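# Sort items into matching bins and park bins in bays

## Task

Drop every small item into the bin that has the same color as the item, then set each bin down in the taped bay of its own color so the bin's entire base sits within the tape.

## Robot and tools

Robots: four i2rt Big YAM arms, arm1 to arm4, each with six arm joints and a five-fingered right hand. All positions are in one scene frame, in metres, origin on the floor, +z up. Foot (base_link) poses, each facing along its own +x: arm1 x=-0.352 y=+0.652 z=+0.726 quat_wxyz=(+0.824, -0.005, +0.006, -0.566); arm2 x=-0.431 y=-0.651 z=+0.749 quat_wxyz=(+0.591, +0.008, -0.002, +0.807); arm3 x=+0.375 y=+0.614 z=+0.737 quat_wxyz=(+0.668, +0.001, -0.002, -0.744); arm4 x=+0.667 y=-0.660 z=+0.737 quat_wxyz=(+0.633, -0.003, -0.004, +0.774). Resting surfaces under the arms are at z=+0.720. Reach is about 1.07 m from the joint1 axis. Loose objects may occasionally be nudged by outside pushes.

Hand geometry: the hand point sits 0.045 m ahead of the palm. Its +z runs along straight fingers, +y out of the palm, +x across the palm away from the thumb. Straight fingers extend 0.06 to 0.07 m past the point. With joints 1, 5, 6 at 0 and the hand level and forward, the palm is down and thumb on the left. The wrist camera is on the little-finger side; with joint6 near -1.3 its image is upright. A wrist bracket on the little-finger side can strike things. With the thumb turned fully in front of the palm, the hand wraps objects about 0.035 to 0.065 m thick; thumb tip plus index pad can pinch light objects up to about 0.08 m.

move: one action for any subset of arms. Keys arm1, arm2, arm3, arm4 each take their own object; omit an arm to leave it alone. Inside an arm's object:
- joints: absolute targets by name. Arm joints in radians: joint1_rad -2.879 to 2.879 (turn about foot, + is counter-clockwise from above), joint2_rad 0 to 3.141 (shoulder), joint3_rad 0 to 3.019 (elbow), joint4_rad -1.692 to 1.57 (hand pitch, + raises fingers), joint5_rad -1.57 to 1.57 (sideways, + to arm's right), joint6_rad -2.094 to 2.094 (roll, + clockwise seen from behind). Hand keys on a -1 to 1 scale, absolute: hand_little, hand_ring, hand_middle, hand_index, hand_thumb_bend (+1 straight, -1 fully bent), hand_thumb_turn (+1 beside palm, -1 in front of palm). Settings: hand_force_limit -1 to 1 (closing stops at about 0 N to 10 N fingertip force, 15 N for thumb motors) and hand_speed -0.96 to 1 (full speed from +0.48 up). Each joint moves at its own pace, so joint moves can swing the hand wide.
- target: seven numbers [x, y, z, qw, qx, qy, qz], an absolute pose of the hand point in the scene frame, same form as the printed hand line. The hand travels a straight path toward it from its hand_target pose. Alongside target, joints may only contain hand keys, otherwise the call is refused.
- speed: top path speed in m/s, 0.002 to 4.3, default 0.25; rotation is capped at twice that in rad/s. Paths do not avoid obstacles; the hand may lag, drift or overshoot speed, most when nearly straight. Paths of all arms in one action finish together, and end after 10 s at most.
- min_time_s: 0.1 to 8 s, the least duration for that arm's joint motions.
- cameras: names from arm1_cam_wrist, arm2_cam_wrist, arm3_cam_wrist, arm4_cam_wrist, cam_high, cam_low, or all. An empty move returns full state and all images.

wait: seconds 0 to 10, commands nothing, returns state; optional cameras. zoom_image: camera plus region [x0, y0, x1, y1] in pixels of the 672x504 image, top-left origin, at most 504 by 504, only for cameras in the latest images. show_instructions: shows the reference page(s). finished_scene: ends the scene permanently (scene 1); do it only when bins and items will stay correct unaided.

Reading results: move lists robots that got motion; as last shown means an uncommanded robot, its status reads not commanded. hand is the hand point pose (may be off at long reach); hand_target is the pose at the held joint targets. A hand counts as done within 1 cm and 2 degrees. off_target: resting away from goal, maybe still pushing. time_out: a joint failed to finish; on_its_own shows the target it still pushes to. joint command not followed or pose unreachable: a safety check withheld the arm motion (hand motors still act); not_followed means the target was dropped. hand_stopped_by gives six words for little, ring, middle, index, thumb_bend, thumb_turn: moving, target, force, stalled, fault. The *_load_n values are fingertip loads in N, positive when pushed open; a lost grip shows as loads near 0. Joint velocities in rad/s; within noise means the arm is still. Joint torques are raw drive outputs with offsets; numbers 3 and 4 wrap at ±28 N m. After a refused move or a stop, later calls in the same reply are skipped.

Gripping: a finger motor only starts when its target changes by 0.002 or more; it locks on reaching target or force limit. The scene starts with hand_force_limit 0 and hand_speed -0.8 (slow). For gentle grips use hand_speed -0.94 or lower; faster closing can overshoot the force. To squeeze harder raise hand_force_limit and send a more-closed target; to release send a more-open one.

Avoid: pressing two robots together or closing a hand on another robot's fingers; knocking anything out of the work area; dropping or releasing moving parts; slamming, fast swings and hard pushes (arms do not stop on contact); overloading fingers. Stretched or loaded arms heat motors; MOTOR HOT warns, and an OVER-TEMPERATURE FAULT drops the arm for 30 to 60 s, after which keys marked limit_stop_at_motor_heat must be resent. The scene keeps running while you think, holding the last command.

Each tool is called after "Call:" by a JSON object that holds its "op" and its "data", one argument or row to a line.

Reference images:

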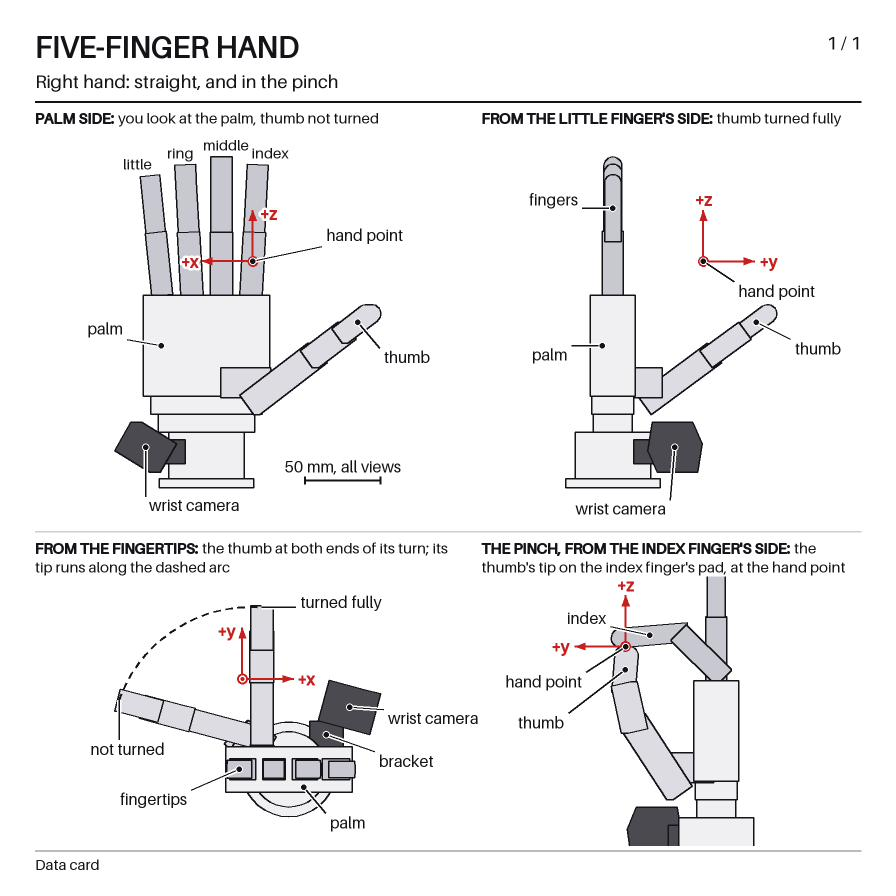

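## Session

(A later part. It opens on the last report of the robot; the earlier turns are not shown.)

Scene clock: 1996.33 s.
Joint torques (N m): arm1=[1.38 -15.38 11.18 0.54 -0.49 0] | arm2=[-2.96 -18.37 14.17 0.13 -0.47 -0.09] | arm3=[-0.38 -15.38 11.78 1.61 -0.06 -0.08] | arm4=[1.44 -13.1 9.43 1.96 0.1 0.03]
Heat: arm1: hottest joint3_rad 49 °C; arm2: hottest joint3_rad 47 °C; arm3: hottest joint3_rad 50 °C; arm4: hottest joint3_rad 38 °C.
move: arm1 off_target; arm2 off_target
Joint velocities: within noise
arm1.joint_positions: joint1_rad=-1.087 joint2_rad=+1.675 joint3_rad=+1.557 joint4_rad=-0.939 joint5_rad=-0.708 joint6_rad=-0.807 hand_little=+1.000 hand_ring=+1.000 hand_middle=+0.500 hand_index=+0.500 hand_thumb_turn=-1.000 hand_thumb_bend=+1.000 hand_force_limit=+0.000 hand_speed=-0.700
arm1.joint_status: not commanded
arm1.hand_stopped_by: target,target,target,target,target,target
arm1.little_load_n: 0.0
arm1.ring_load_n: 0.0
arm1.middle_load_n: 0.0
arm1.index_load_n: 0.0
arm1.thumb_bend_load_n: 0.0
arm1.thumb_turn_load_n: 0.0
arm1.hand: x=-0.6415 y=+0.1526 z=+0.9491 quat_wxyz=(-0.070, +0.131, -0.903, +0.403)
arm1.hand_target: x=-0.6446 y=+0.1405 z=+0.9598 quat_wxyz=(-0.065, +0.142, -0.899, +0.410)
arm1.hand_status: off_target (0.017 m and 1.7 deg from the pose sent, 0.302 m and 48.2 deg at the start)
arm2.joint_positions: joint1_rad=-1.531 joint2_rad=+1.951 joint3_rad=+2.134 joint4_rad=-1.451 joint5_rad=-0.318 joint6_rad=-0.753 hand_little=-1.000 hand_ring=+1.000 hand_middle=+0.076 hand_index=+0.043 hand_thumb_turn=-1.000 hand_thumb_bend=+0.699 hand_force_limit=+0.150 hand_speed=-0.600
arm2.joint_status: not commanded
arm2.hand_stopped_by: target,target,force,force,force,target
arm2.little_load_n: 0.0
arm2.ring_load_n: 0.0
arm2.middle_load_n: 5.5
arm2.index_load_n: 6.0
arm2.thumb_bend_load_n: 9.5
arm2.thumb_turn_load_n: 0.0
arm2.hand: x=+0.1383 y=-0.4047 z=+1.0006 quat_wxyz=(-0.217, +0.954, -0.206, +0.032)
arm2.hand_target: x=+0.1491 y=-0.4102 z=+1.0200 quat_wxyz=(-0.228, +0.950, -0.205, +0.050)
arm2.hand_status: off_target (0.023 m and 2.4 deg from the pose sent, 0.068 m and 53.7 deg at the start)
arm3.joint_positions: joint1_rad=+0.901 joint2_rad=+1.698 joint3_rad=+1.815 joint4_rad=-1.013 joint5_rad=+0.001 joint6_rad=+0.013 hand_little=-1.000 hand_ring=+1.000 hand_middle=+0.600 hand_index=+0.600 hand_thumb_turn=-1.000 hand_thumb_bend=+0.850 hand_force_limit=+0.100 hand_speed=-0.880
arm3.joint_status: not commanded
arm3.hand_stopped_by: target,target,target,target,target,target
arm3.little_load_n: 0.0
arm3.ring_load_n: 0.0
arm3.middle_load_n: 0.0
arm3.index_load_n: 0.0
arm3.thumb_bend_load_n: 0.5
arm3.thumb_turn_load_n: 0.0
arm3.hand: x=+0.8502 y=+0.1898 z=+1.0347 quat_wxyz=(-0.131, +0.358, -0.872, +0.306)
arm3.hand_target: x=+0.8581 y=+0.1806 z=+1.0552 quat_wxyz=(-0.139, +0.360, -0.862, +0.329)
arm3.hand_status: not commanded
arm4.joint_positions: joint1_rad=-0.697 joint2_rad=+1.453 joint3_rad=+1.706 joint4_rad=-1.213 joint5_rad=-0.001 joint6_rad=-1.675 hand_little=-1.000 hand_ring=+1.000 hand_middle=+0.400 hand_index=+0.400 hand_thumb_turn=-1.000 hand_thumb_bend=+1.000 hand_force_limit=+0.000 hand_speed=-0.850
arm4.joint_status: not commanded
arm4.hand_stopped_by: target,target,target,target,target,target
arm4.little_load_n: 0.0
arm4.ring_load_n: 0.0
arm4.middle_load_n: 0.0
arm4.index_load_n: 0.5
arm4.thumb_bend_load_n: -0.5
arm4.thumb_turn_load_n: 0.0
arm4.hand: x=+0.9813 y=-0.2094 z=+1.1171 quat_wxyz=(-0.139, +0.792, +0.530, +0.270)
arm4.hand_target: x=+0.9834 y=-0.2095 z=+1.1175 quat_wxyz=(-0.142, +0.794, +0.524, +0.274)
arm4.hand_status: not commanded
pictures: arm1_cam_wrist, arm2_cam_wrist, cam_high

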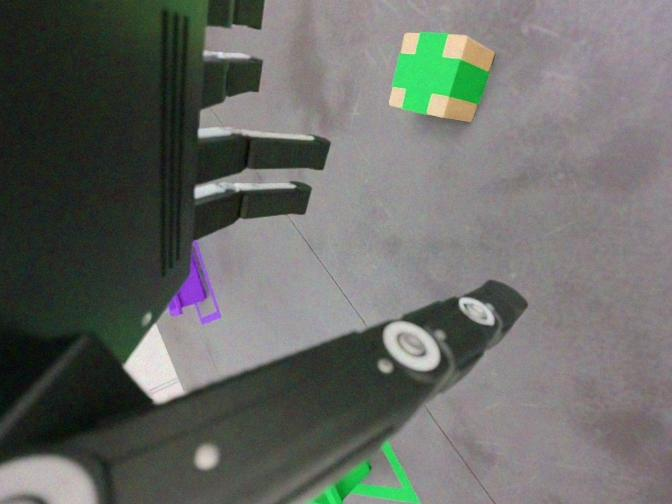

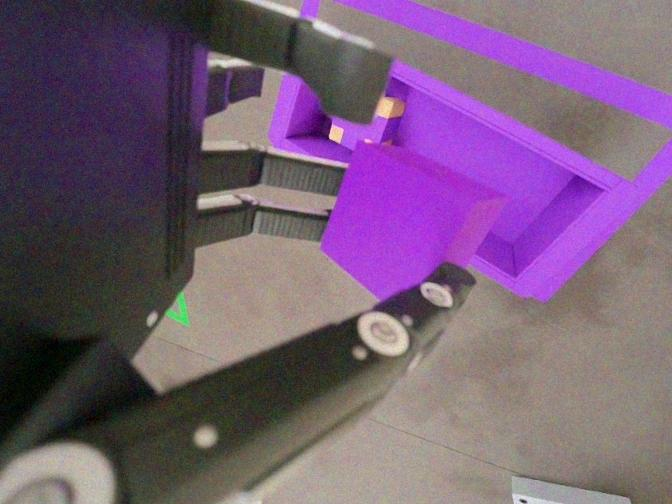

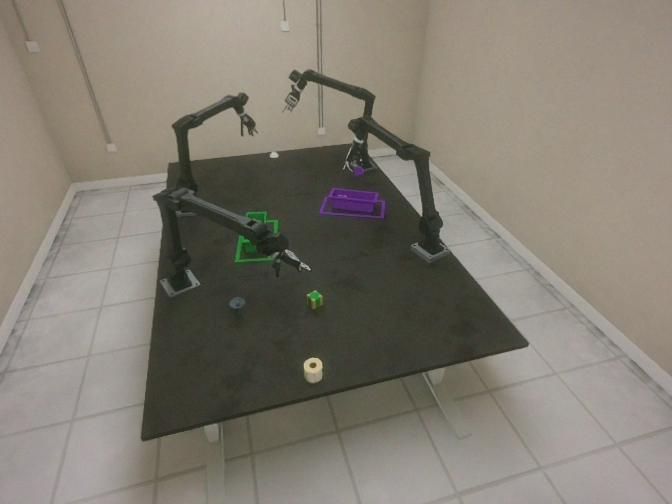

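Call:
{"op": "zoom_image", "data": {
  "camera": "arm2_cam_wrist",
  "region": [260, 0, 672, 310]
}}

Call:
{"op": "zoom_image", "data": {
  "camera": "arm1_cam_wrist",
  "region": [360, 10, 520, 140]
}}

Scaled by 1.223 from the camera's image (finer frame: 960x720).

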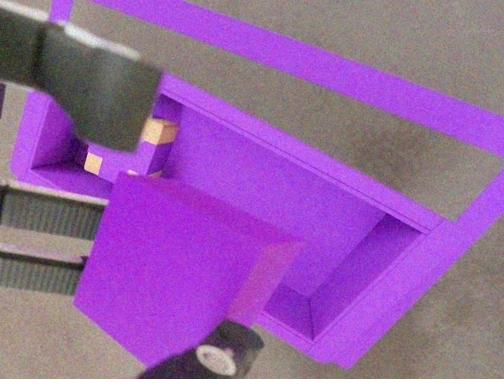

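Scaled by 3.150 from the camera's image (finer frame: 960x720).

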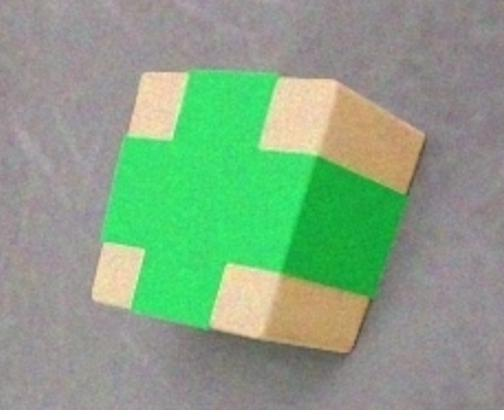

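Call:
{"op": "move", "data": {
  "arm1": {"target":[-0.664,0.028,0.88,-0.0720,0.1580,-0.8961,0.4084],"speed":0.12,"joints":{"hand_index":0.65,"hand_middle":0.65}},
  "arm2": {"target":[0.115,-0.432,0.935,0.2260,-0.9414,0.2435,-0.0585],"speed":0.1},
  "cameras": ["arm2_cam_wrist","arm1_cam_wrist","cam_low"]
}}

Call:
{"op": "zoom_image", "data": {
  "camera": "cam_low",
  "region": [200, 130, 420, 260]
}}

Scene clock: 2083.93 s.
Joint torques (N m): arm1=[1.08 -19.49 11.07 1.37 -0.27 0.15] | arm2=[-2.96 -18.96 10.07 1.1 -0.22 0.07] | arm3=[-0.32 -15.38 11.78 1.54 -0.08 -0.08] | arm4=[1.44 -13.16 9.46 1.96 0.1 0.03]
Heat: arm1: hottest joint3_rad 50 °C; arm2: hottest joint3_rad 51 °C; arm3: hottest joint3_rad 51 °C; arm4: hottest joint3_rad 38 °C.
move: arm1 off_target; arm2 off_target
Joint velocities: within noise
arm1.joint_positions: joint1_rad=-0.995 joint2_rad=+1.977 joint3_rad=+1.777 joint4_rad=-0.834 joint5_rad=-0.685 joint6_rad=-0.761 hand_little=+1.000 hand_ring=+1.000 hand_middle=+0.650 hand_index=+0.650 hand_thumb_turn=-1.000 hand_thumb_bend=+1.000 hand_force_limit=+0.000 hand_speed=-0.700
arm1.joint_status: all done
arm1.hand_stopped_by: target,target,target,target,target,target
arm1.little_load_n: -0.5
arm1.ring_load_n: 0.0
arm1.middle_load_n: 0.0
arm1.index_load_n: 0.0
arm1.thumb_bend_load_n: 0.0
arm1.thumb_turn_load_n: 0.0
arm1.hand: x=-0.6584 y=+0.0437 z=+0.8705 quat_wxyz=(-0.082, +0.153, -0.901, +0.398)
arm1.hand_target: x=-0.6635 y=+0.0287 z=+0.8802 quat_wxyz=(-0.072, +0.158, -0.896, +0.409)
arm1.hand_status: off_target (0.019 m and 1.8 deg from the pose sent, 0.144 m and 3.3 deg at the start)
arm2.joint_positions: joint1_rad=-1.550 joint2_rad=+1.823 joint3_rad=+1.725 joint4_rad=-1.161 joint5_rad=-0.303 joint6_rad=-0.708 hand_little=-1.000 hand_ring=+1.000 hand_middle=+0.076 hand_index=+0.043 hand_thumb_turn=-1.000 hand_thumb_bend=+0.699 hand_force_limit=+0.150 hand_speed=-0.600
arm2.joint_status: not commanded
arm2.hand_stopped_by: target,target,force,force,force,target
arm2.little_load_n: 0.0
arm2.ring_load_n: 0.0
arm2.middle_load_n: 5.5
arm2.index_load_n: 5.5
arm2.thumb_bend_load_n: 10.0
arm2.thumb_turn_load_n: 0.0
arm2.hand: x=+0.1070 y=-0.4261 z=+0.9176 quat_wxyz=(-0.214, +0.947, -0.237, +0.037)
arm2.hand_target: x=+0.1146 y=-0.4321 z=+0.9349 quat_wxyz=(-0.226, +0.941, -0.244, +0.058)
arm2.hand_status: off_target (0.020 m and 2.9 deg from the pose sent, 0.075 m and 5.5 deg at the start)
arm3, arm4: as last shown
arm3.thumb_bend_load_n: 0.0
arm4.index_load_n: 0.0
arm4.thumb_bend_load_n: 0.0
arm4.thumb_turn_load_n: 0.5
pictures: arm1_cam_wrist, arm2_cam_wrist, cam_low

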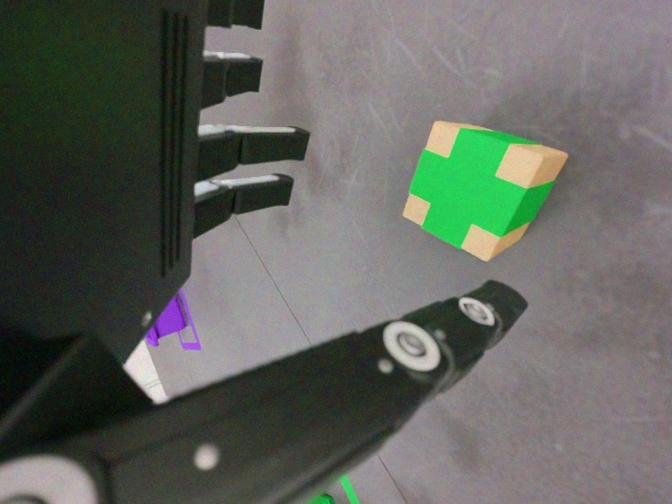

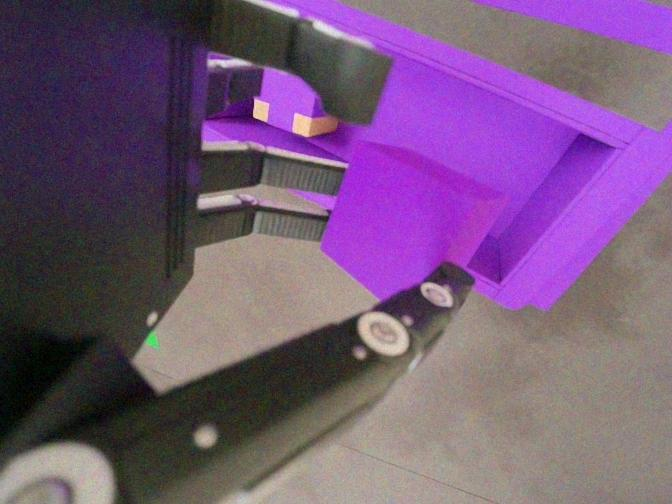

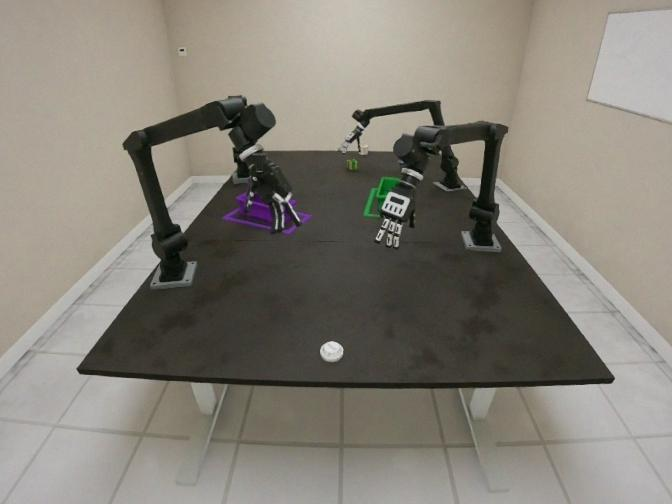

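Scaled by 2.291 from the camera's image (finer frame: 960x720).

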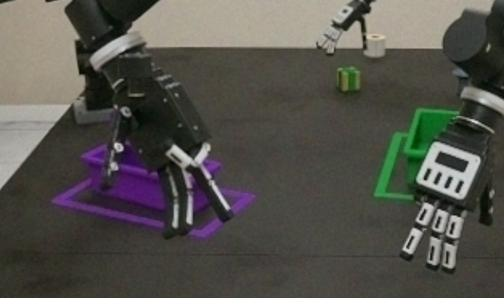

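Call:
{"op": "zoom_image", "data": {
  "camera": "arm2_cam_wrist",
  "region": [380, 20, 672, 330]
}}

Call:
{"op": "zoom_image", "data": {
  "camera": "arm1_cam_wrist",
  "region": [380, 100, 600, 280]
}}

Scaled by 1.626 from the camera's image (finer frame: 960x720).

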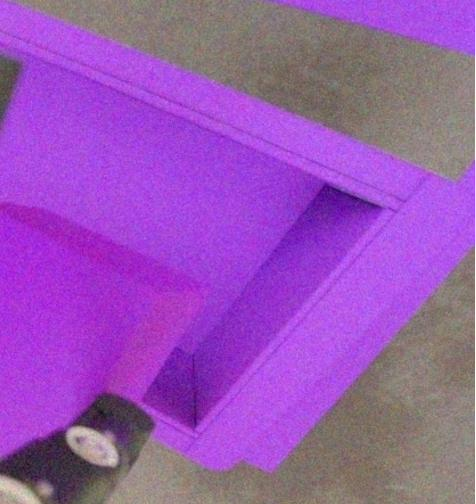

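Scaled by 2.291 from the camera's image (finer frame: 960x720).

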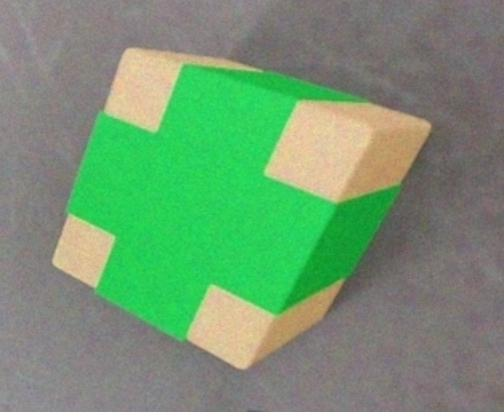

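Call:
{"op": "move", "data": {
  "arm1": {"target":[-0.665,0.037,0.80,-0.0756,0.1658,-0.8946,0.4077],"speed":0.07},
  "arm2": {"target":[0.123,-0.425,0.868,0.2260,-0.9414,0.2435,-0.0585],"speed":0.06},
  "cameras": ["arm2_cam_wrist","arm1_cam_wrist"]
}}

Scene clock: 2132.30 s.
Joint torques (N m): arm1=[0.44 -19.43 7.15 1.69 -0.47 0] | arm2=[-2.49 -17.32 10 1.14 -0.21 0.07] | arm3=[-0.32 -15.09 11.74 1.69 -0.07 -0.09] | arm4=[1.44 -13.1 9.44 1.96 0.1 0.03]
Heat: arm1: hottest joint3_rad 53 °C; arm2: hottest joint3_rad 49 °C; arm3: hottest joint3_rad 51 °C; arm4: hottest joint3_rad 38 °C.
move: arm1 off_target; arm2 done
Joint velocities: within noise
arm1.joint_positions: joint1_rad=-0.995 joint2_rad=+2.021 joint3_rad=+1.687 joint4_rad=-0.673 joint5_rad=-0.693 joint6_rad=-0.777 hand_little=+1.000 hand_ring=+1.000 hand_middle=+0.650 hand_index=+0.650 hand_thumb_turn=-1.000 hand_thumb_bend=+1.000 hand_force_limit=+0.000 hand_speed=-0.700
arm1.joint_status: not commanded
arm1.hand_stopped_by: target,target,target,target,target,target
arm1.little_load_n: 0.0
arm1.ring_load_n: 0.0
arm1.middle_load_n: 0.0
arm1.index_load_n: 0.0
arm1.thumb_bend_load_n: 0.0
arm1.thumb_turn_load_n: 0.0
arm1.hand: x=-0.6628 y=+0.0376 z=+0.8136 quat_wxyz=(-0.074, +0.165, -0.894, +0.410)
arm1.hand_target: x=-0.6649 y=+0.0373 z=+0.8000 quat_wxyz=(-0.076, +0.166, -0.895, +0.408)
arm1.hand_status: off_target (0.014 m and 0.3 deg from the pose sent, 0.071 m and 2.1 deg at the start)
arm2.joint_positions: joint1_rad=-1.550 joint2_rad=+1.854 joint3_rad=+1.623 joint4_rad=-1.004 joint5_rad=-0.301 joint6_rad=-0.703 hand_little=-1.000 hand_ring=+1.000 hand_middle=+0.076 hand_index=+0.043 hand_thumb_turn=-1.000 hand_thumb_bend=+0.699 hand_force_limit=+0.150 hand_speed=-0.600
arm2.joint_status: not commanded
arm2.hand_stopped_by: target,target,force,force,force,target
arm2.little_load_n: 0.0
arm2.ring_load_n: -0.5
arm2.middle_load_n: 5.5
arm2.index_load_n: 5.5
arm2.thumb_bend_load_n: 10.0
arm2.thumb_turn_load_n: 0.0
arm2.hand: x=+0.1143 y=-0.4228 z=+0.8626 quat_wxyz=(-0.220, +0.945, -0.238, +0.047)
arm2.hand_target: x=+0.1229 y=-0.4251 z=+0.8680 quat_wxyz=(-0.226, +0.941, -0.243, +0.058)
arm2.hand_status: done (0.010 m and 1.8 deg from the pose sent, 0.052 m and 2.9 deg at the start)
arm3, arm4: as last shown
arm4.thumb_turn_load_n: 0.0
pictures: arm1_cam_wrist, arm2_cam_wrist

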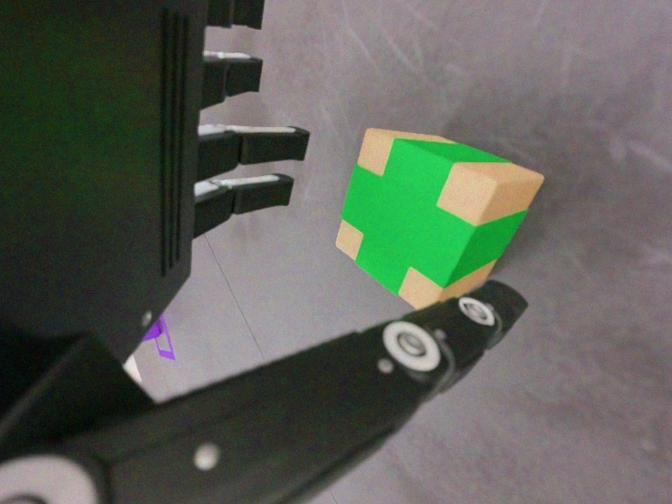

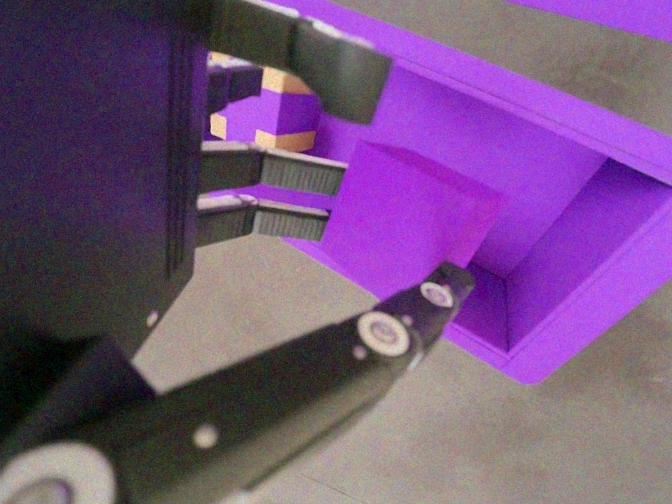

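Call:
{"op": "move", "data": {
  "arm2": {"target":[0.125,-0.427,0.80,0.2260,-0.9414,0.2435,-0.0585],"speed":0.05},
  "cameras": ["arm2_cam_wrist"]
}}

Scene clock: 2155.10 s.
Joint torques (N m): arm1=[0.44 -19.43 7.19 1.72 -0.46 0] | arm2=[-3.02 -16.32 8.72 1.25 -0.29 0] | arm3=[-0.62 -15.15 11.67 1.55 -0.08 -0.06] | arm4=[1.44 -13.22 9.44 1.96 0.1 0.04]
Heat: arm1: hottest joint3_rad 50 °C; arm2: hottest joint3_rad 46 °C; arm3: hottest joint3_rad 52 °C; arm4: hottest joint3_rad 38 °C.
move: arm2 off_target
Joint velocities: within noise
arm1, arm3, arm4: as last shown
arm2.joint_positions: joint1_rad=-1.550 joint2_rad=+1.896 joint3_rad=+1.533 joint4_rad=-0.850 joint5_rad=-0.301 joint6_rad=-0.703 hand_little=-1.000 hand_ring=+1.000 hand_middle=+0.076 hand_index=+0.043 hand_thumb_turn=-1.000 hand_thumb_bend=+0.699 hand_force_limit=+0.150 hand_speed=-0.600
arm2.joint_status: not commanded
arm2.hand_stopped_by: target,target,force,force,force,target
arm2.little_load_n: 0.0
arm2.ring_load_n: 0.0
arm2.middle_load_n: 5.5
arm2.index_load_n: 5.5
arm2.thumb_bend_load_n: 10.0
arm2.thumb_turn_load_n: 0.0
arm2.hand: x=+0.1191 y=-0.4203 z=+0.8077 quat_wxyz=(-0.226, +0.944, -0.236, +0.056)
arm2.hand_target: x=+0.1248 y=-0.4270 z=+0.8001 quat_wxyz=(-0.226, +0.941, -0.244, +0.058)
arm2.hand_status: off_target (0.012 m and 1.0 deg from the pose sent, 0.064 m and 1.7 deg at the start)
arm4.thumb_turn_load_n: 0.5

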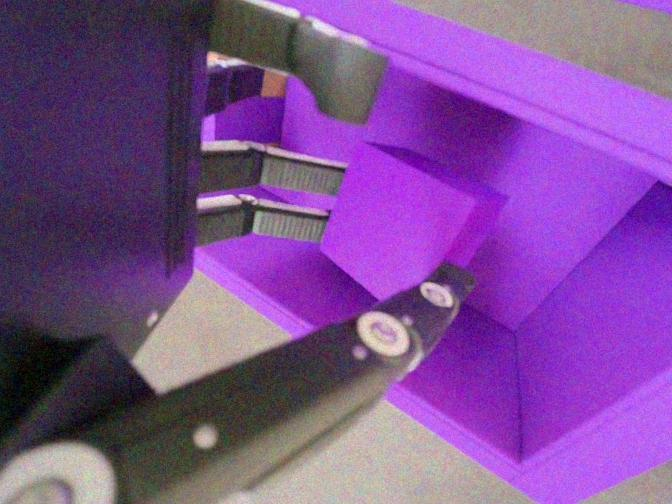

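Call:
{"op": "move", "data": {
  "arm2": {"target":[0.124,-0.427,0.782,0.2260,-0.9414,0.2435,-0.0585],"speed":0.04},
  "arm1": {"target":[-0.665,0.039,0.776,-0.0756,0.1658,-0.8946,0.4077],"speed":0.04},
  "cameras": ["arm2_cam_wrist","arm1_cam_wrist"]
}}

Scene clock: 2161.67 s.
Joint torques (N m): arm1=[0.32 -19.37 7.01 1.7 -0.46 0] | arm2=[-2.96 -15.15 7.54 1.16 -0.3 0.01] | arm3=[-0.73 -15.33 11.66 1.73 -0.09 -0.05] | arm4=[1.44 -13.1 9.44 1.96 0.1 0.04]
Heat: arm1: hottest joint3_rad 50 °C; arm2: hottest joint3_rad 46 °C; arm3: hottest joint3_rad 52 °C; arm4: hottest joint3_rad 38 °C.
move: arm1 off_target; arm2 off_target
Joint velocities: within noise
arm1.joint_positions: joint1_rad=-0.995 joint2_rad=+2.041 joint3_rad=+1.652 joint4_rad=-0.620 joint5_rad=-0.694 joint6_rad=-0.778 hand_little=+1.000 hand_ring=+1.000 hand_middle=+0.650 hand_index=+0.650 hand_thumb_turn=-1.000 hand_thumb_bend=+1.000 hand_force_limit=+0.000 hand_speed=-0.700
arm1.joint_status: not commanded
arm1.hand_stopped_by: target,target,target,target,target,target
arm1.little_load_n: 0.0
arm1.ring_load_n: 0.0
arm1.middle_load_n: 0.0
arm1.index_load_n: 0.0
arm1.thumb_bend_load_n: 0.0
arm1.thumb_turn_load_n: 0.0
arm1.hand: x=-0.6623 y=+0.0387 z=+0.7897 quat_wxyz=(-0.074, +0.165, -0.894, +0.410)
arm1.hand_target: x=-0.6648 y=+0.0393 z=+0.7760 quat_wxyz=(-0.076, +0.166, -0.895, +0.408)
arm1.hand_status: off_target (0.014 m and 0.3 deg from the pose sent, 0.038 m and 0.3 deg at the start)
arm2.joint_positions: joint1_rad=-1.550 joint2_rad=+1.896 joint3_rad=+1.519 joint4_rad=-0.803 joint5_rad=-0.301 joint6_rad=-0.703 hand_little=-1.000 hand_ring=+1.000 hand_middle=+0.076 hand_index=+0.043 hand_thumb_turn=-1.000 hand_thumb_bend=+0.699 hand_force_limit=+0.150 hand_speed=-0.600
arm2.joint_status: not commanded
arm2.hand_stopped_by: target,target,force,force,force,target
arm2.little_load_n: 0.0
arm2.ring_load_n: 0.0
arm2.middle_load_n: 5.5
arm2.index_load_n: 5.5
arm2.thumb_bend_load_n: 10.0
arm2.thumb_turn_load_n: 0.0
arm2.hand: x=+0.1258 y=-0.4179 z=+0.8039 quat_wxyz=(-0.234, +0.941, -0.233, +0.069)
arm2.hand_target: x=+0.1233 y=-0.4270 z=+0.7824 quat_wxyz=(-0.226, +0.941, -0.244, +0.058)
arm2.hand_status: off_target (0.024 m and 2.0 deg from the pose sent, 0.027 m and 1.0 deg at the start)
arm3, arm4: as last shown
arm4.thumb_turn_load_n: 0.0
pictures: arm1_cam_wrist, arm2_cam_wrist

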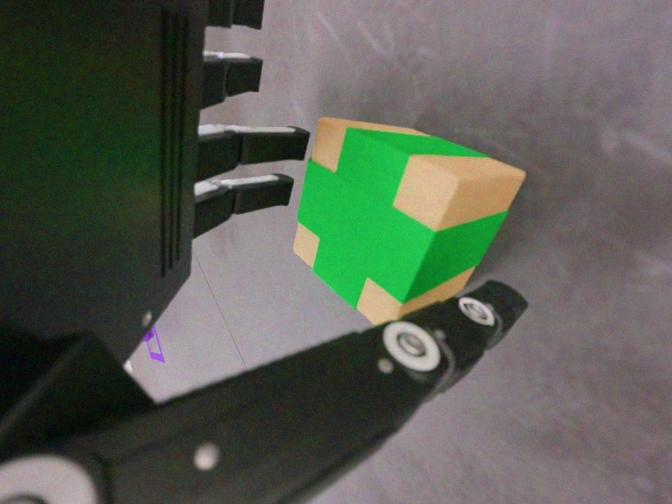

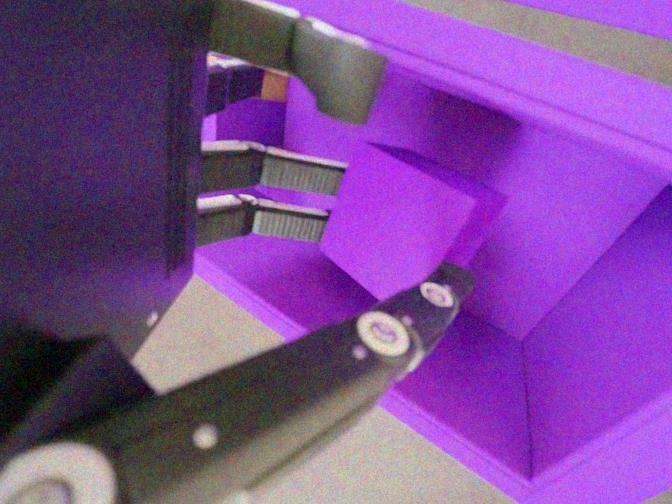

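Call:
{"op": "zoom_image", "data": {
  "camera": "arm2_cam_wrist",
  "region": [200, 0, 672, 500]
}}

Call:
{"op": "move", "data": {
  "cameras": ["cam_low","cam_high"]
}}

Call:
{"op": "zoom_image", "data": {
  "camera": "cam_low",
  "region": [200, 150, 340, 260]
}}

Call:
{"op": "zoom_image", "data": {
  "camera": "cam_high",
  "region": [300, 140, 420, 240]
}}

Scaled by 1.008 from the camera's image (finer frame: 960x720).

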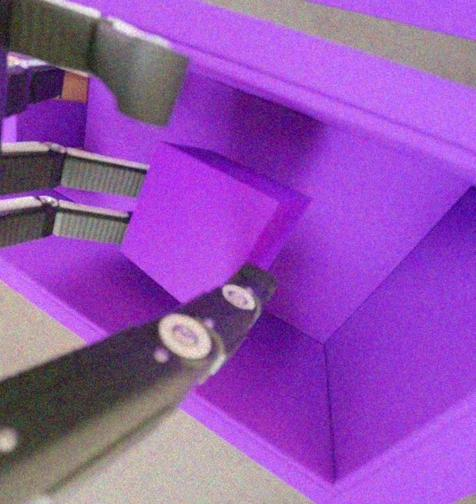

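Scene clock: 2170.63 s.
Joint torques (N m): arm1=[0.26 -19.55 6.99 1.7 -0.46 0] | arm2=[-2.96 -15.15 7.54 1.13 -0.3 0.01] | arm3=[-0.73 -15.15 11.73 1.81 -0.08 -0.07] | arm4=[1.49 -13.1 9.46 1.95 0.09 0.03]
Heat: arm1: hottest joint3_rad 49 °C; arm2: hottest joint3_rad 45 °C; arm3: hottest joint3_rad 52 °C; arm4: hottest joint3_rad 38 °C.
Joint velocities: within noise
arm1.joint_positions: joint1_rad=-0.995 joint2_rad=+2.041 joint3_rad=+1.652 joint4_rad=-0.620 joint5_rad=-0.694 joint6_rad=-0.778 hand_little=+1.000 hand_ring=+1.000 hand_middle=+0.650 hand_index=+0.650 hand_thumb_turn=-1.000 hand_thumb_bend=+1.000 hand_force_limit=+0.000 hand_speed=-0.700
arm1.joint_status: not commanded
arm1.hand_stopped_by: target,target,target,target,target,target
arm1.little_load_n: 0.0
arm1.ring_load_n: 0.0
arm1.middle_load_n: 0.0
arm1.index_load_n: 0.0
arm1.thumb_bend_load_n: 0.0
arm1.thumb_turn_load_n: 0.0
arm1.hand: x=-0.6623 y=+0.0387 z=+0.7897 quat_wxyz=(-0.074, +0.165, -0.894, +0.410) (m; scene frame)
arm1.hand_target: x=-0.6648 y=+0.0393 z=+0.7760 quat_wxyz=(-0.076, +0.166, -0.895, +0.408) (m; scene frame)
arm1.hand_status: off_target (0.014 m and 0.3 deg from the pose sent, 0.038 m and 0.3 deg at the start)
arm2.joint_positions: joint1_rad=-1.550 joint2_rad=+1.896 joint3_rad=+1.519 joint4_rad=-0.803 joint5_rad=-0.301 joint6_rad=-0.703 hand_little=-1.000 hand_ring=+1.000 hand_middle=+0.076 hand_index=+0.043 hand_thumb_turn=-1.000 hand_thumb_bend=+0.699 hand_force_limit=+0.150 hand_speed=-0.600
arm2.joint_status: not commanded
arm2.hand_stopped_by: target,target,force,force,force,target
arm2.little_load_n: 0.0
arm2.ring_load_n: 0.0
arm2.middle_load_n: 5.5
arm2.index_load_n: 6.0
arm2.thumb_bend_load_n: 10.0
arm2.thumb_turn_load_n: 0.0
arm2.hand: x=+0.1258 y=-0.4179 z=+0.8039 quat_wxyz=(-0.234, +0.941, -0.233, +0.069) (m; scene frame)
arm2.hand_target: x=+0.1233 y=-0.4270 z=+0.7824 quat_wxyz=(-0.226, +0.941, -0.244, +0.058) (m; scene frame)
arm2.hand_status: off_target (0.024 m and 2.0 deg from the pose sent, 0.027 m and 1.0 deg at the start)
arm3.joint_positions: joint1_rad=+0.901 joint2_rad=+1.698 joint3_rad=+1.815 joint4_rad=-1.013 joint5_rad=+0.001 joint6_rad=+0.013 hand_little=-1.000 hand_ring=+1.000 hand_middle=+0.600 hand_index=+0.600 hand_thumb_turn=-1.000 hand_thumb_bend=+0.850 hand_force_limit=+0.100 hand_speed=-0.880
arm3.joint_status: not commanded
arm3.hand_stopped_by: target,target,target,target,target,target
arm3.little_load_n: 0.0
arm3.ring_load_n: 0.0
arm3.middle_load_n: 0.0
arm3.index_load_n: 0.0
arm3.thumb_bend_load_n: 0.0
arm3.thumb_turn_load_n: 0.0
arm3.hand: x=+0.8502 y=+0.1898 z=+1.0347 quat_wxyz=(-0.131, +0.358, -0.872, +0.306) (m; scene frame)
arm3.hand_target: x=+0.8581 y=+0.1806 z=+1.0552 quat_wxyz=(-0.139, +0.360, -0.862, +0.329) (m; scene frame)
arm3.hand_status: not commanded
arm4.joint_positions: joint1_rad=-0.697 joint2_rad=+1.453 joint3_rad=+1.706 joint4_rad=-1.213 joint5_rad=-0.001 joint6_rad=-1.675 hand_little=-1.000 hand_ring=+1.000 hand_middle=+0.400 hand_index=+0.400 hand_thumb_turn=-1.000 hand_thumb_bend=+1.000 hand_force_limit=+0.000 hand_speed=-0.850
arm4.joint_status: not commanded
arm4.hand_stopped_by: target,target,target,target,target,target
arm4.little_load_n: 0.0
arm4.ring_load_n: 0.0
arm4.middle_load_n: 0.0
arm4.index_load_n: 0.0
arm4.thumb_bend_load_n: 0.0
arm4.thumb_turn_load_n: 0.0
arm4.hand: x=+0.9813 y=-0.2094 z=+1.1171 quat_wxyz=(-0.139, +0.792, +0.530, +0.270) (m; scene frame)
arm4.hand_target: x=+0.9834 y=-0.2095 z=+1.1175 quat_wxyz=(-0.142, +0.794, +0.524, +0.274) (m; scene frame)
arm4.hand_status: not commanded
pictures: cam_high, cam_low

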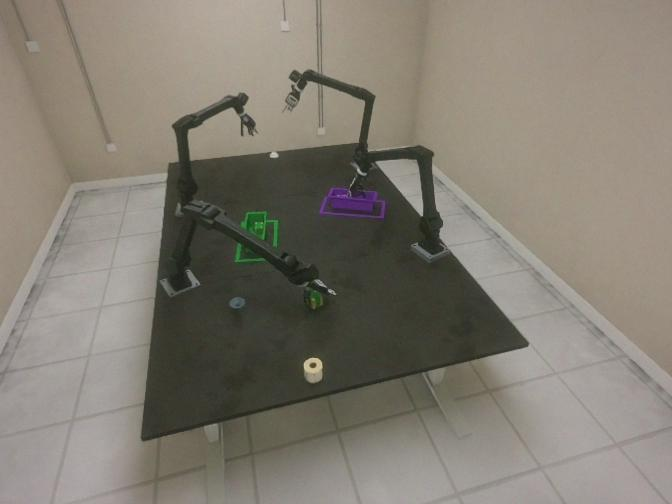

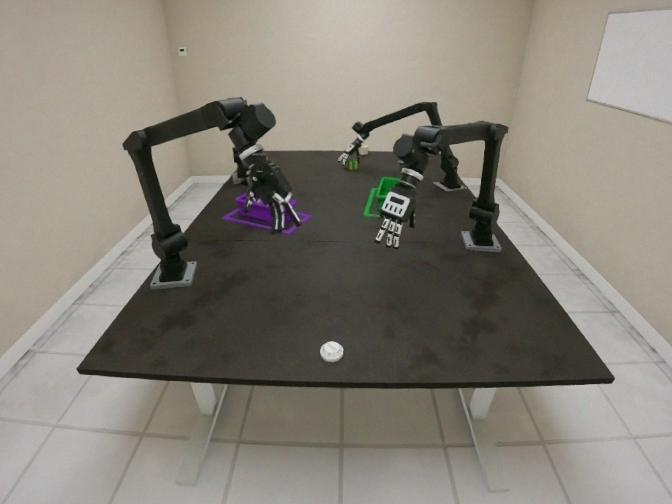

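Scaled by 3.600 from the camera's image (finer frame: 960x720).

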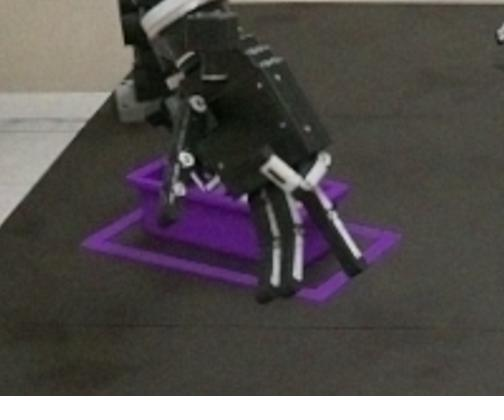

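Scaled by 4.200 from the camera's image (finer frame: 960x720).

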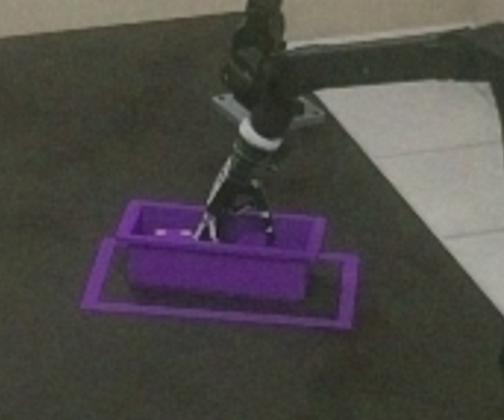

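Call:
{"op": "move", "data": {
  "arm2": {"joints":{"hand_speed":-0.9,"hand_index":0.3,"hand_middle":0.32,"hand_thumb_bend":0.88}},
  "arm1": {"joints":{"hand_speed":-0.88,"hand_index":-0.15,"hand_middle":-0.18,"hand_thumb_bend":0.08}},
  "cameras": ["arm2_cam_wrist","arm1_cam_wrist"]
}}

Scene clock: 2188.77 s.
Joint torques (N m): arm1=[0.26 -19.43 6.99 1.7 -0.42 0] | arm2=[-2.96 -15.21 7.53 1.14 -0.3 0.01] | arm3=[-0.62 -15.21 11.7 1.66 -0.1 -0.07] | arm4=[1.44 -13.1 9.44 1.96 0.1 0.04]
Heat: arm1: hottest joint3_rad 47 °C; arm2: hottest joint3_rad 45 °C; arm3: hottest joint3_rad 52 °C; arm4: hottest joint3_rad 38 °C.
move: arm1 off_target; arm2 done
Joint velocities: within noise
arm1.joint_positions: joint1_rad=-0.995 joint2_rad=+2.041 joint3_rad=+1.652 joint4_rad=-0.620 joint5_rad=-0.695 joint6_rad=-0.778 hand_little=+1.000 hand_ring=+1.000 hand_middle=+0.118 hand_index=+0.083 hand_thumb_turn=-1.000 hand_thumb_bend=+0.713 hand_force_limit=+0.000 hand_speed=-0.880
arm1.joint_status: hand_middle off_target (ended at +0.118, target -0.180); hand_index off_target (ended at +0.083, target -0.150); hand_thumb_bend off_target (ended at +0.713, target +0.080); the others done
arm1.hand_stopped_by: target,target,force,force,force,target
arm1.little_load_n: 0.0
arm1.ring_load_n: 0.0
arm1.middle_load_n: 4.0
arm1.index_load_n: 6.0
arm1.thumb_bend_load_n: 8.0
arm1.thumb_turn_load_n: 0.5
arm1.hand: x=-0.6622 y=+0.0387 z=+0.7898 quat_wxyz=(-0.074, +0.166, -0.894, +0.410)
arm1.hand_target: x=-0.6648 y=+0.0393 z=+0.7760 quat_wxyz=(-0.076, +0.166, -0.895, +0.408)
arm1.hand_status: not commanded
arm2.joint_positions: joint1_rad=-1.550 joint2_rad=+1.896 joint3_rad=+1.519 joint4_rad=-0.803 joint5_rad=-0.301 joint6_rad=-0.703 hand_little=-1.000 hand_ring=+1.000 hand_middle=+0.320 hand_index=+0.300 hand_thumb_turn=-1.000 hand_thumb_bend=+0.880 hand_force_limit=+0.150 hand_speed=-0.900
arm2.joint_status: all done
arm2.hand_stopped_by: target,target,target,target,target,target
arm2.little_load_n: 0.0
arm2.ring_load_n: -0.5
arm2.middle_load_n: 0.0
arm2.index_load_n: 0.0
arm2.thumb_bend_load_n: 0.0
arm2.thumb_turn_load_n: 0.0
arm2.hand: x=+0.1259 y=-0.4179 z=+0.8039 quat_wxyz=(-0.234, +0.941, -0.233, +0.069)
arm2.hand_target: x=+0.1233 y=-0.4270 z=+0.7824 quat_wxyz=(-0.226, +0.941, -0.244, +0.058)
arm2.hand_status: not commanded
arm3, arm4: as last shown
arm3.middle_load_n: -0.5
arm4.index_load_n: 0.5
arm4.thumb_bend_load_n: -0.5
pictures: arm1_cam_wrist, arm2_cam_wrist

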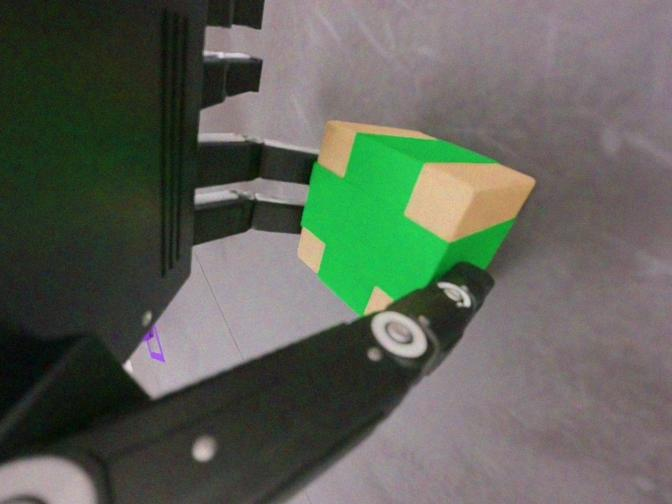

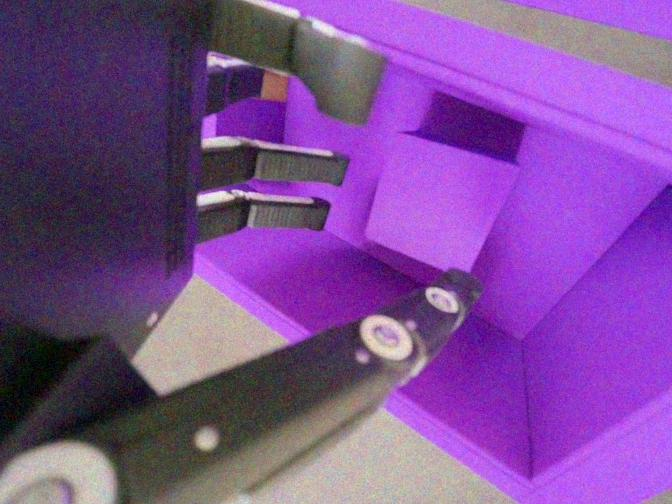

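Call:
{"op": "move", "data": {
  "arm2": {"target":[0.130,-0.424,0.93,0.2300,-0.9430,0.2320,-0.0600],"speed":0.07},
  "arm1": {"joints":{"hand_force_limit":0.15,"hand_index":-0.2,"hand_middle":-0.22,"hand_thumb_bend":0.05}},
  "cameras": ["arm2_cam_wrist","cam_high"]
}}

Scene clock: 2196.80 s.
Joint torques (N m): arm1=[0.32 -19.49 7.02 1.66 -0.42 0] | arm2=[-2.61 -18.43 13.74 0.12 -0.44 -0.12] | arm3=[-0.97 -15.44 11.75 1.76 -0.08 -0.08] | arm4=[1.44 -13.16 9.44 1.95 0.1 0.03]
Heat: arm1: hottest joint3_rad 47 °C; arm2: hottest joint3_rad 45 °C; arm3: hottest joint3_rad 52 °C; arm4: hottest joint3_rad 38 °C.
move: arm1 off_target; arm2 off_target
Joint velocities: within noise
arm1.joint_positions: joint1_rad=-0.995 joint2_rad=+2.041 joint3_rad=+1.652 joint4_rad=-0.619 joint5_rad=-0.695 joint6_rad=-0.779 hand_little=+1.000 hand_ring=+1.000 hand_middle=+0.099 hand_index=+0.083 hand_thumb_turn=-1.000 hand_thumb_bend=+0.713 hand_force_limit=+0.150 hand_speed=-0.880
arm1.joint_status: hand_middle off_target (ended at +0.099, target -0.220); hand_index off_target (ended at +0.083, target -0.200); hand_thumb_bend off_target (ended at +0.713, target +0.050); the others done
arm1.hand_stopped_by: target,target,force,force,force,target
arm1.little_load_n: 0.0
arm1.ring_load_n: 0.0
arm1.middle_load_n: 6.0
arm1.index_load_n: 5.0
arm1.thumb_bend_load_n: 9.5
arm1.thumb_turn_load_n: 0.5
arm1.hand: x=-0.6622 y=+0.0386 z=+0.7899 quat_wxyz=(-0.074, +0.166, -0.894, +0.410)
arm1.hand_target: x=-0.6648 y=+0.0393 z=+0.7760 quat_wxyz=(-0.076, +0.166, -0.895, +0.408)
arm1.hand_status: not commanded
arm2.joint_positions: joint1_rad=-1.550 joint2_rad=+1.853 joint3_rad=+1.726 joint4_rad=-1.130 joint5_rad=-0.305 joint6_rad=-0.708 hand_little=-1.000 hand_ring=+1.000 hand_middle=+0.320 hand_index=+0.300 hand_thumb_turn=-1.000 hand_thumb_bend=+0.880 hand_force_limit=+0.150 hand_speed=-0.900
arm2.joint_status: not commanded
arm2.hand_stopped_by: target,target,target,target,target,target
arm2.little_load_n: 0.0
arm2.ring_load_n: 0.0
arm2.middle_load_n: 0.0
arm2.index_load_n: 0.0
arm2.thumb_bend_load_n: 0.0
arm2.thumb_turn_load_n: 0.0
arm2.hand: x=+0.1157 y=-0.4226 z=+0.9016 quat_wxyz=(-0.215, +0.947, -0.237, +0.037)
arm2.hand_target: x=+0.1288 y=-0.4243 z=+0.9299 quat_wxyz=(-0.230, +0.943, -0.232, +0.060)
arm2.hand_status: off_target (0.032 m and 3.2 deg from the pose sent, 0.126 m and 1.2 deg at the start)
arm3, arm4: as last shown
arm3.middle_load_n: 0.0
arm4.index_load_n: 0.0
arm4.thumb_bend_load_n: 0.0

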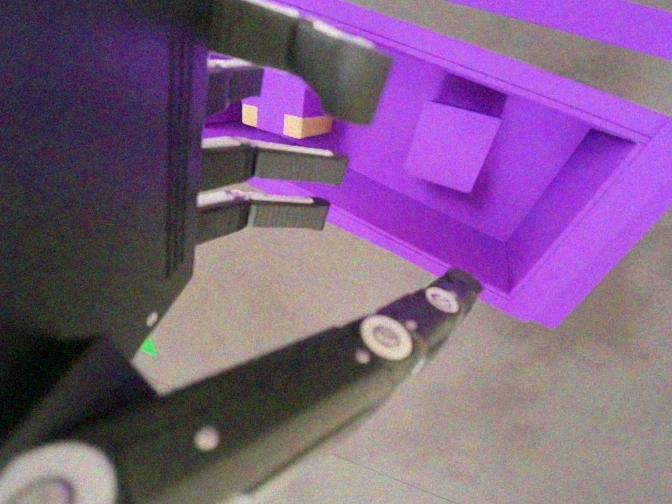

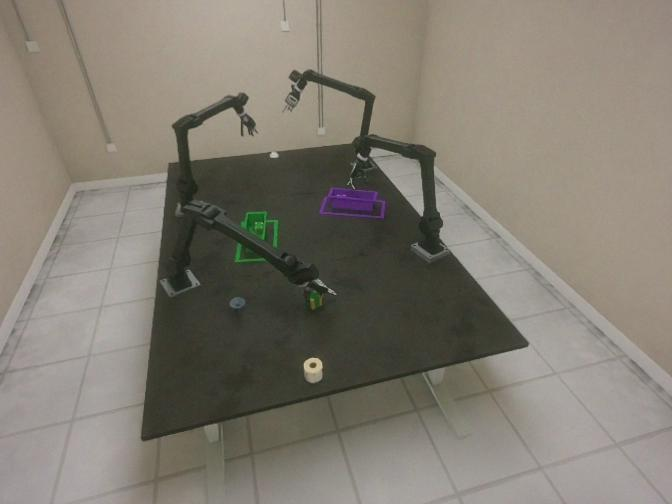

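Clean. Now lift arm2 clear and retreat it; lift G1 with arm1.

Call:
{"op": "move", "data": {
  "arm2": {"target":[0.12,-0.424,1.05,0.2300,-0.9430,0.2320,-0.0600],"speed":0.15},
  "arm1": {"target":[-0.664,0.050,0.90,-0.0756,0.1658,-0.8946,0.4077],"speed":0.09},
  "cameras": ["arm1_cam_wrist","cam_high"]
}}

Call:
{"op": "zoom_image", "data": {
  "camera": "cam_high",
  "region": [310, 160, 400, 230]
}}

Call:
{"op": "zoom_image", "data": {
  "camera": "cam_high",
  "region": [220, 190, 300, 270]
}}

Scene clock: 2204.83 s.
Joint torques (N m): arm1=[-0.21 -21.77 11.19 0.54 -0.53 0.01] | arm2=[-1.9 -16.5 13.82 0.09 -0.34 -0.02] | arm3=[-0.56 -15.91 11.75 1.65 -0.07 -0.07] | arm4=[1.44 -13.1 9.44 1.96 0.1 0.03]
Heat: arm1: hottest joint3_rad 47 °C; arm2: hottest joint3_rad 47 °C; arm3: hottest joint3_rad 52 °C; arm4: hottest joint3_rad 38 °C.
move: arm1 off_target; arm2 off_target
Joint velocities: within noise
arm1.joint_positions: joint1_rad=-1.000 joint2_rad=+1.961 joint3_rad=+1.751 joint4_rad=-0.873 joint5_rad=-0.698 joint6_rad=-0.791 hand_little=+1.000 hand_ring=+1.000 hand_middle=+0.099 hand_index=+0.083 hand_thumb_turn=-1.000 hand_thumb_bend=+0.713 hand_force_limit=+0.150 hand_speed=-0.880
arm1.joint_status: not commanded
arm1.hand_stopped_by: target,target,force,force,force,target
arm1.little_load_n: 0.0
arm1.ring_load_n: 0.0
arm1.middle_load_n: 6.5
arm1.index_load_n: 4.5
arm1.thumb_bend_load_n: 9.5
arm1.thumb_turn_load_n: 0.5
arm1.hand: x=-0.6509 y=+0.0584 z=+0.8673 quat_wxyz=(-0.096, +0.158, -0.903, +0.388)
arm1.hand_target: x=-0.6631 y=+0.0512 z=+0.9000 quat_wxyz=(-0.075, +0.166, -0.895, +0.408)
arm1.hand_status: off_target (0.036 m and 3.5 deg from the pose sent, 0.111 m and 0.3 deg at the start)
arm2.joint_positions: joint1_rad=-1.550 joint2_rad=+1.836 joint3_rad=+2.049 joint4_rad=-1.445 joint5_rad=-0.305 joint6_rad=-0.708 hand_little=-1.000 hand_ring=+1.000 hand_middle=+0.320 hand_index=+0.300 hand_thumb_turn=-1.000 hand_thumb_bend=+0.880 hand_force_limit=+0.150 hand_speed=-0.900
arm2.joint_status: not commanded
arm2.hand_stopped_by: target,target,target,target,target,target
arm2.little_load_n: 0.0
arm2.ring_load_n: 0.0
arm2.middle_load_n: 0.0
arm2.index_load_n: 0.0
arm2.thumb_bend_load_n: 0.0
arm2.thumb_turn_load_n: 0.0
arm2.hand: x=+0.1125 y=-0.4258 z=+1.0340 quat_wxyz=(-0.222, +0.945, -0.235, +0.047)
arm2.hand_target: x=+0.1194 y=-0.4242 z=+1.0499 quat_wxyz=(-0.230, +0.943, -0.232, +0.060)
arm2.hand_status: off_target (0.018 m and 1.8 deg from the pose sent, 0.148 m and 3.2 deg at the start)
arm3, arm4: as last shown
arm4.little_load_n: -0.5

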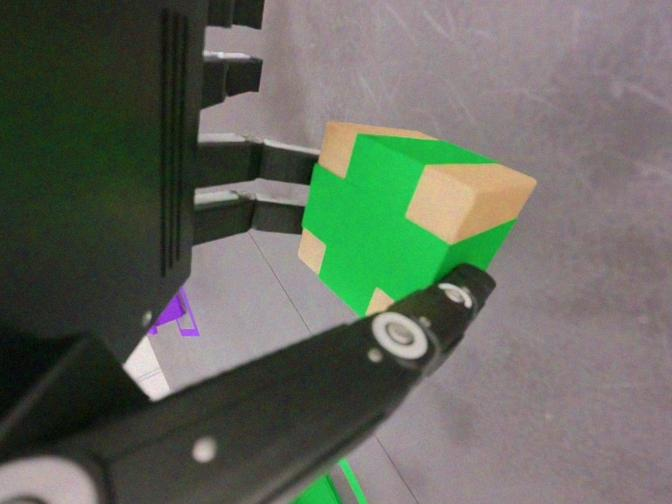

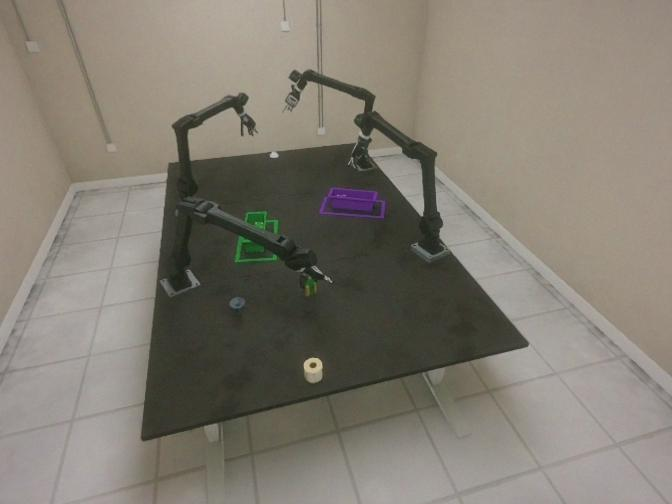

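Scaled by 5.600 from the camera's image (finer frame: 960x720).

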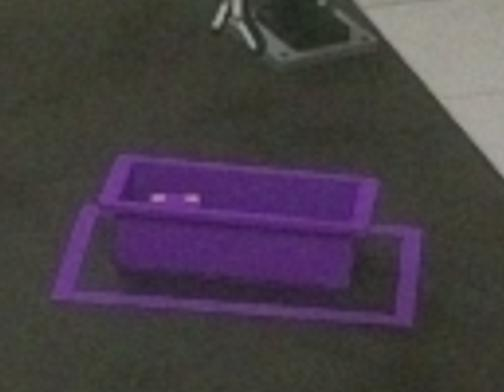

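Scaled by 6.300 from the camera's image (finer frame: 960x720).

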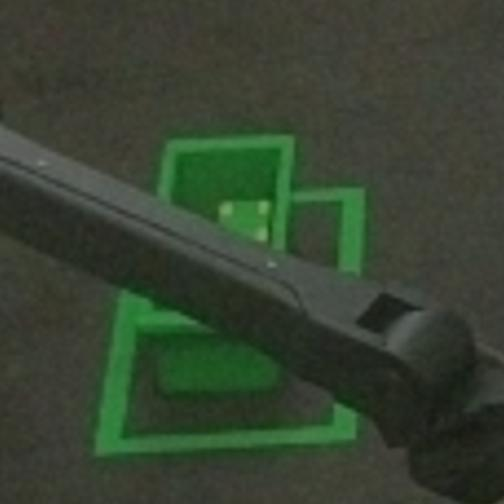

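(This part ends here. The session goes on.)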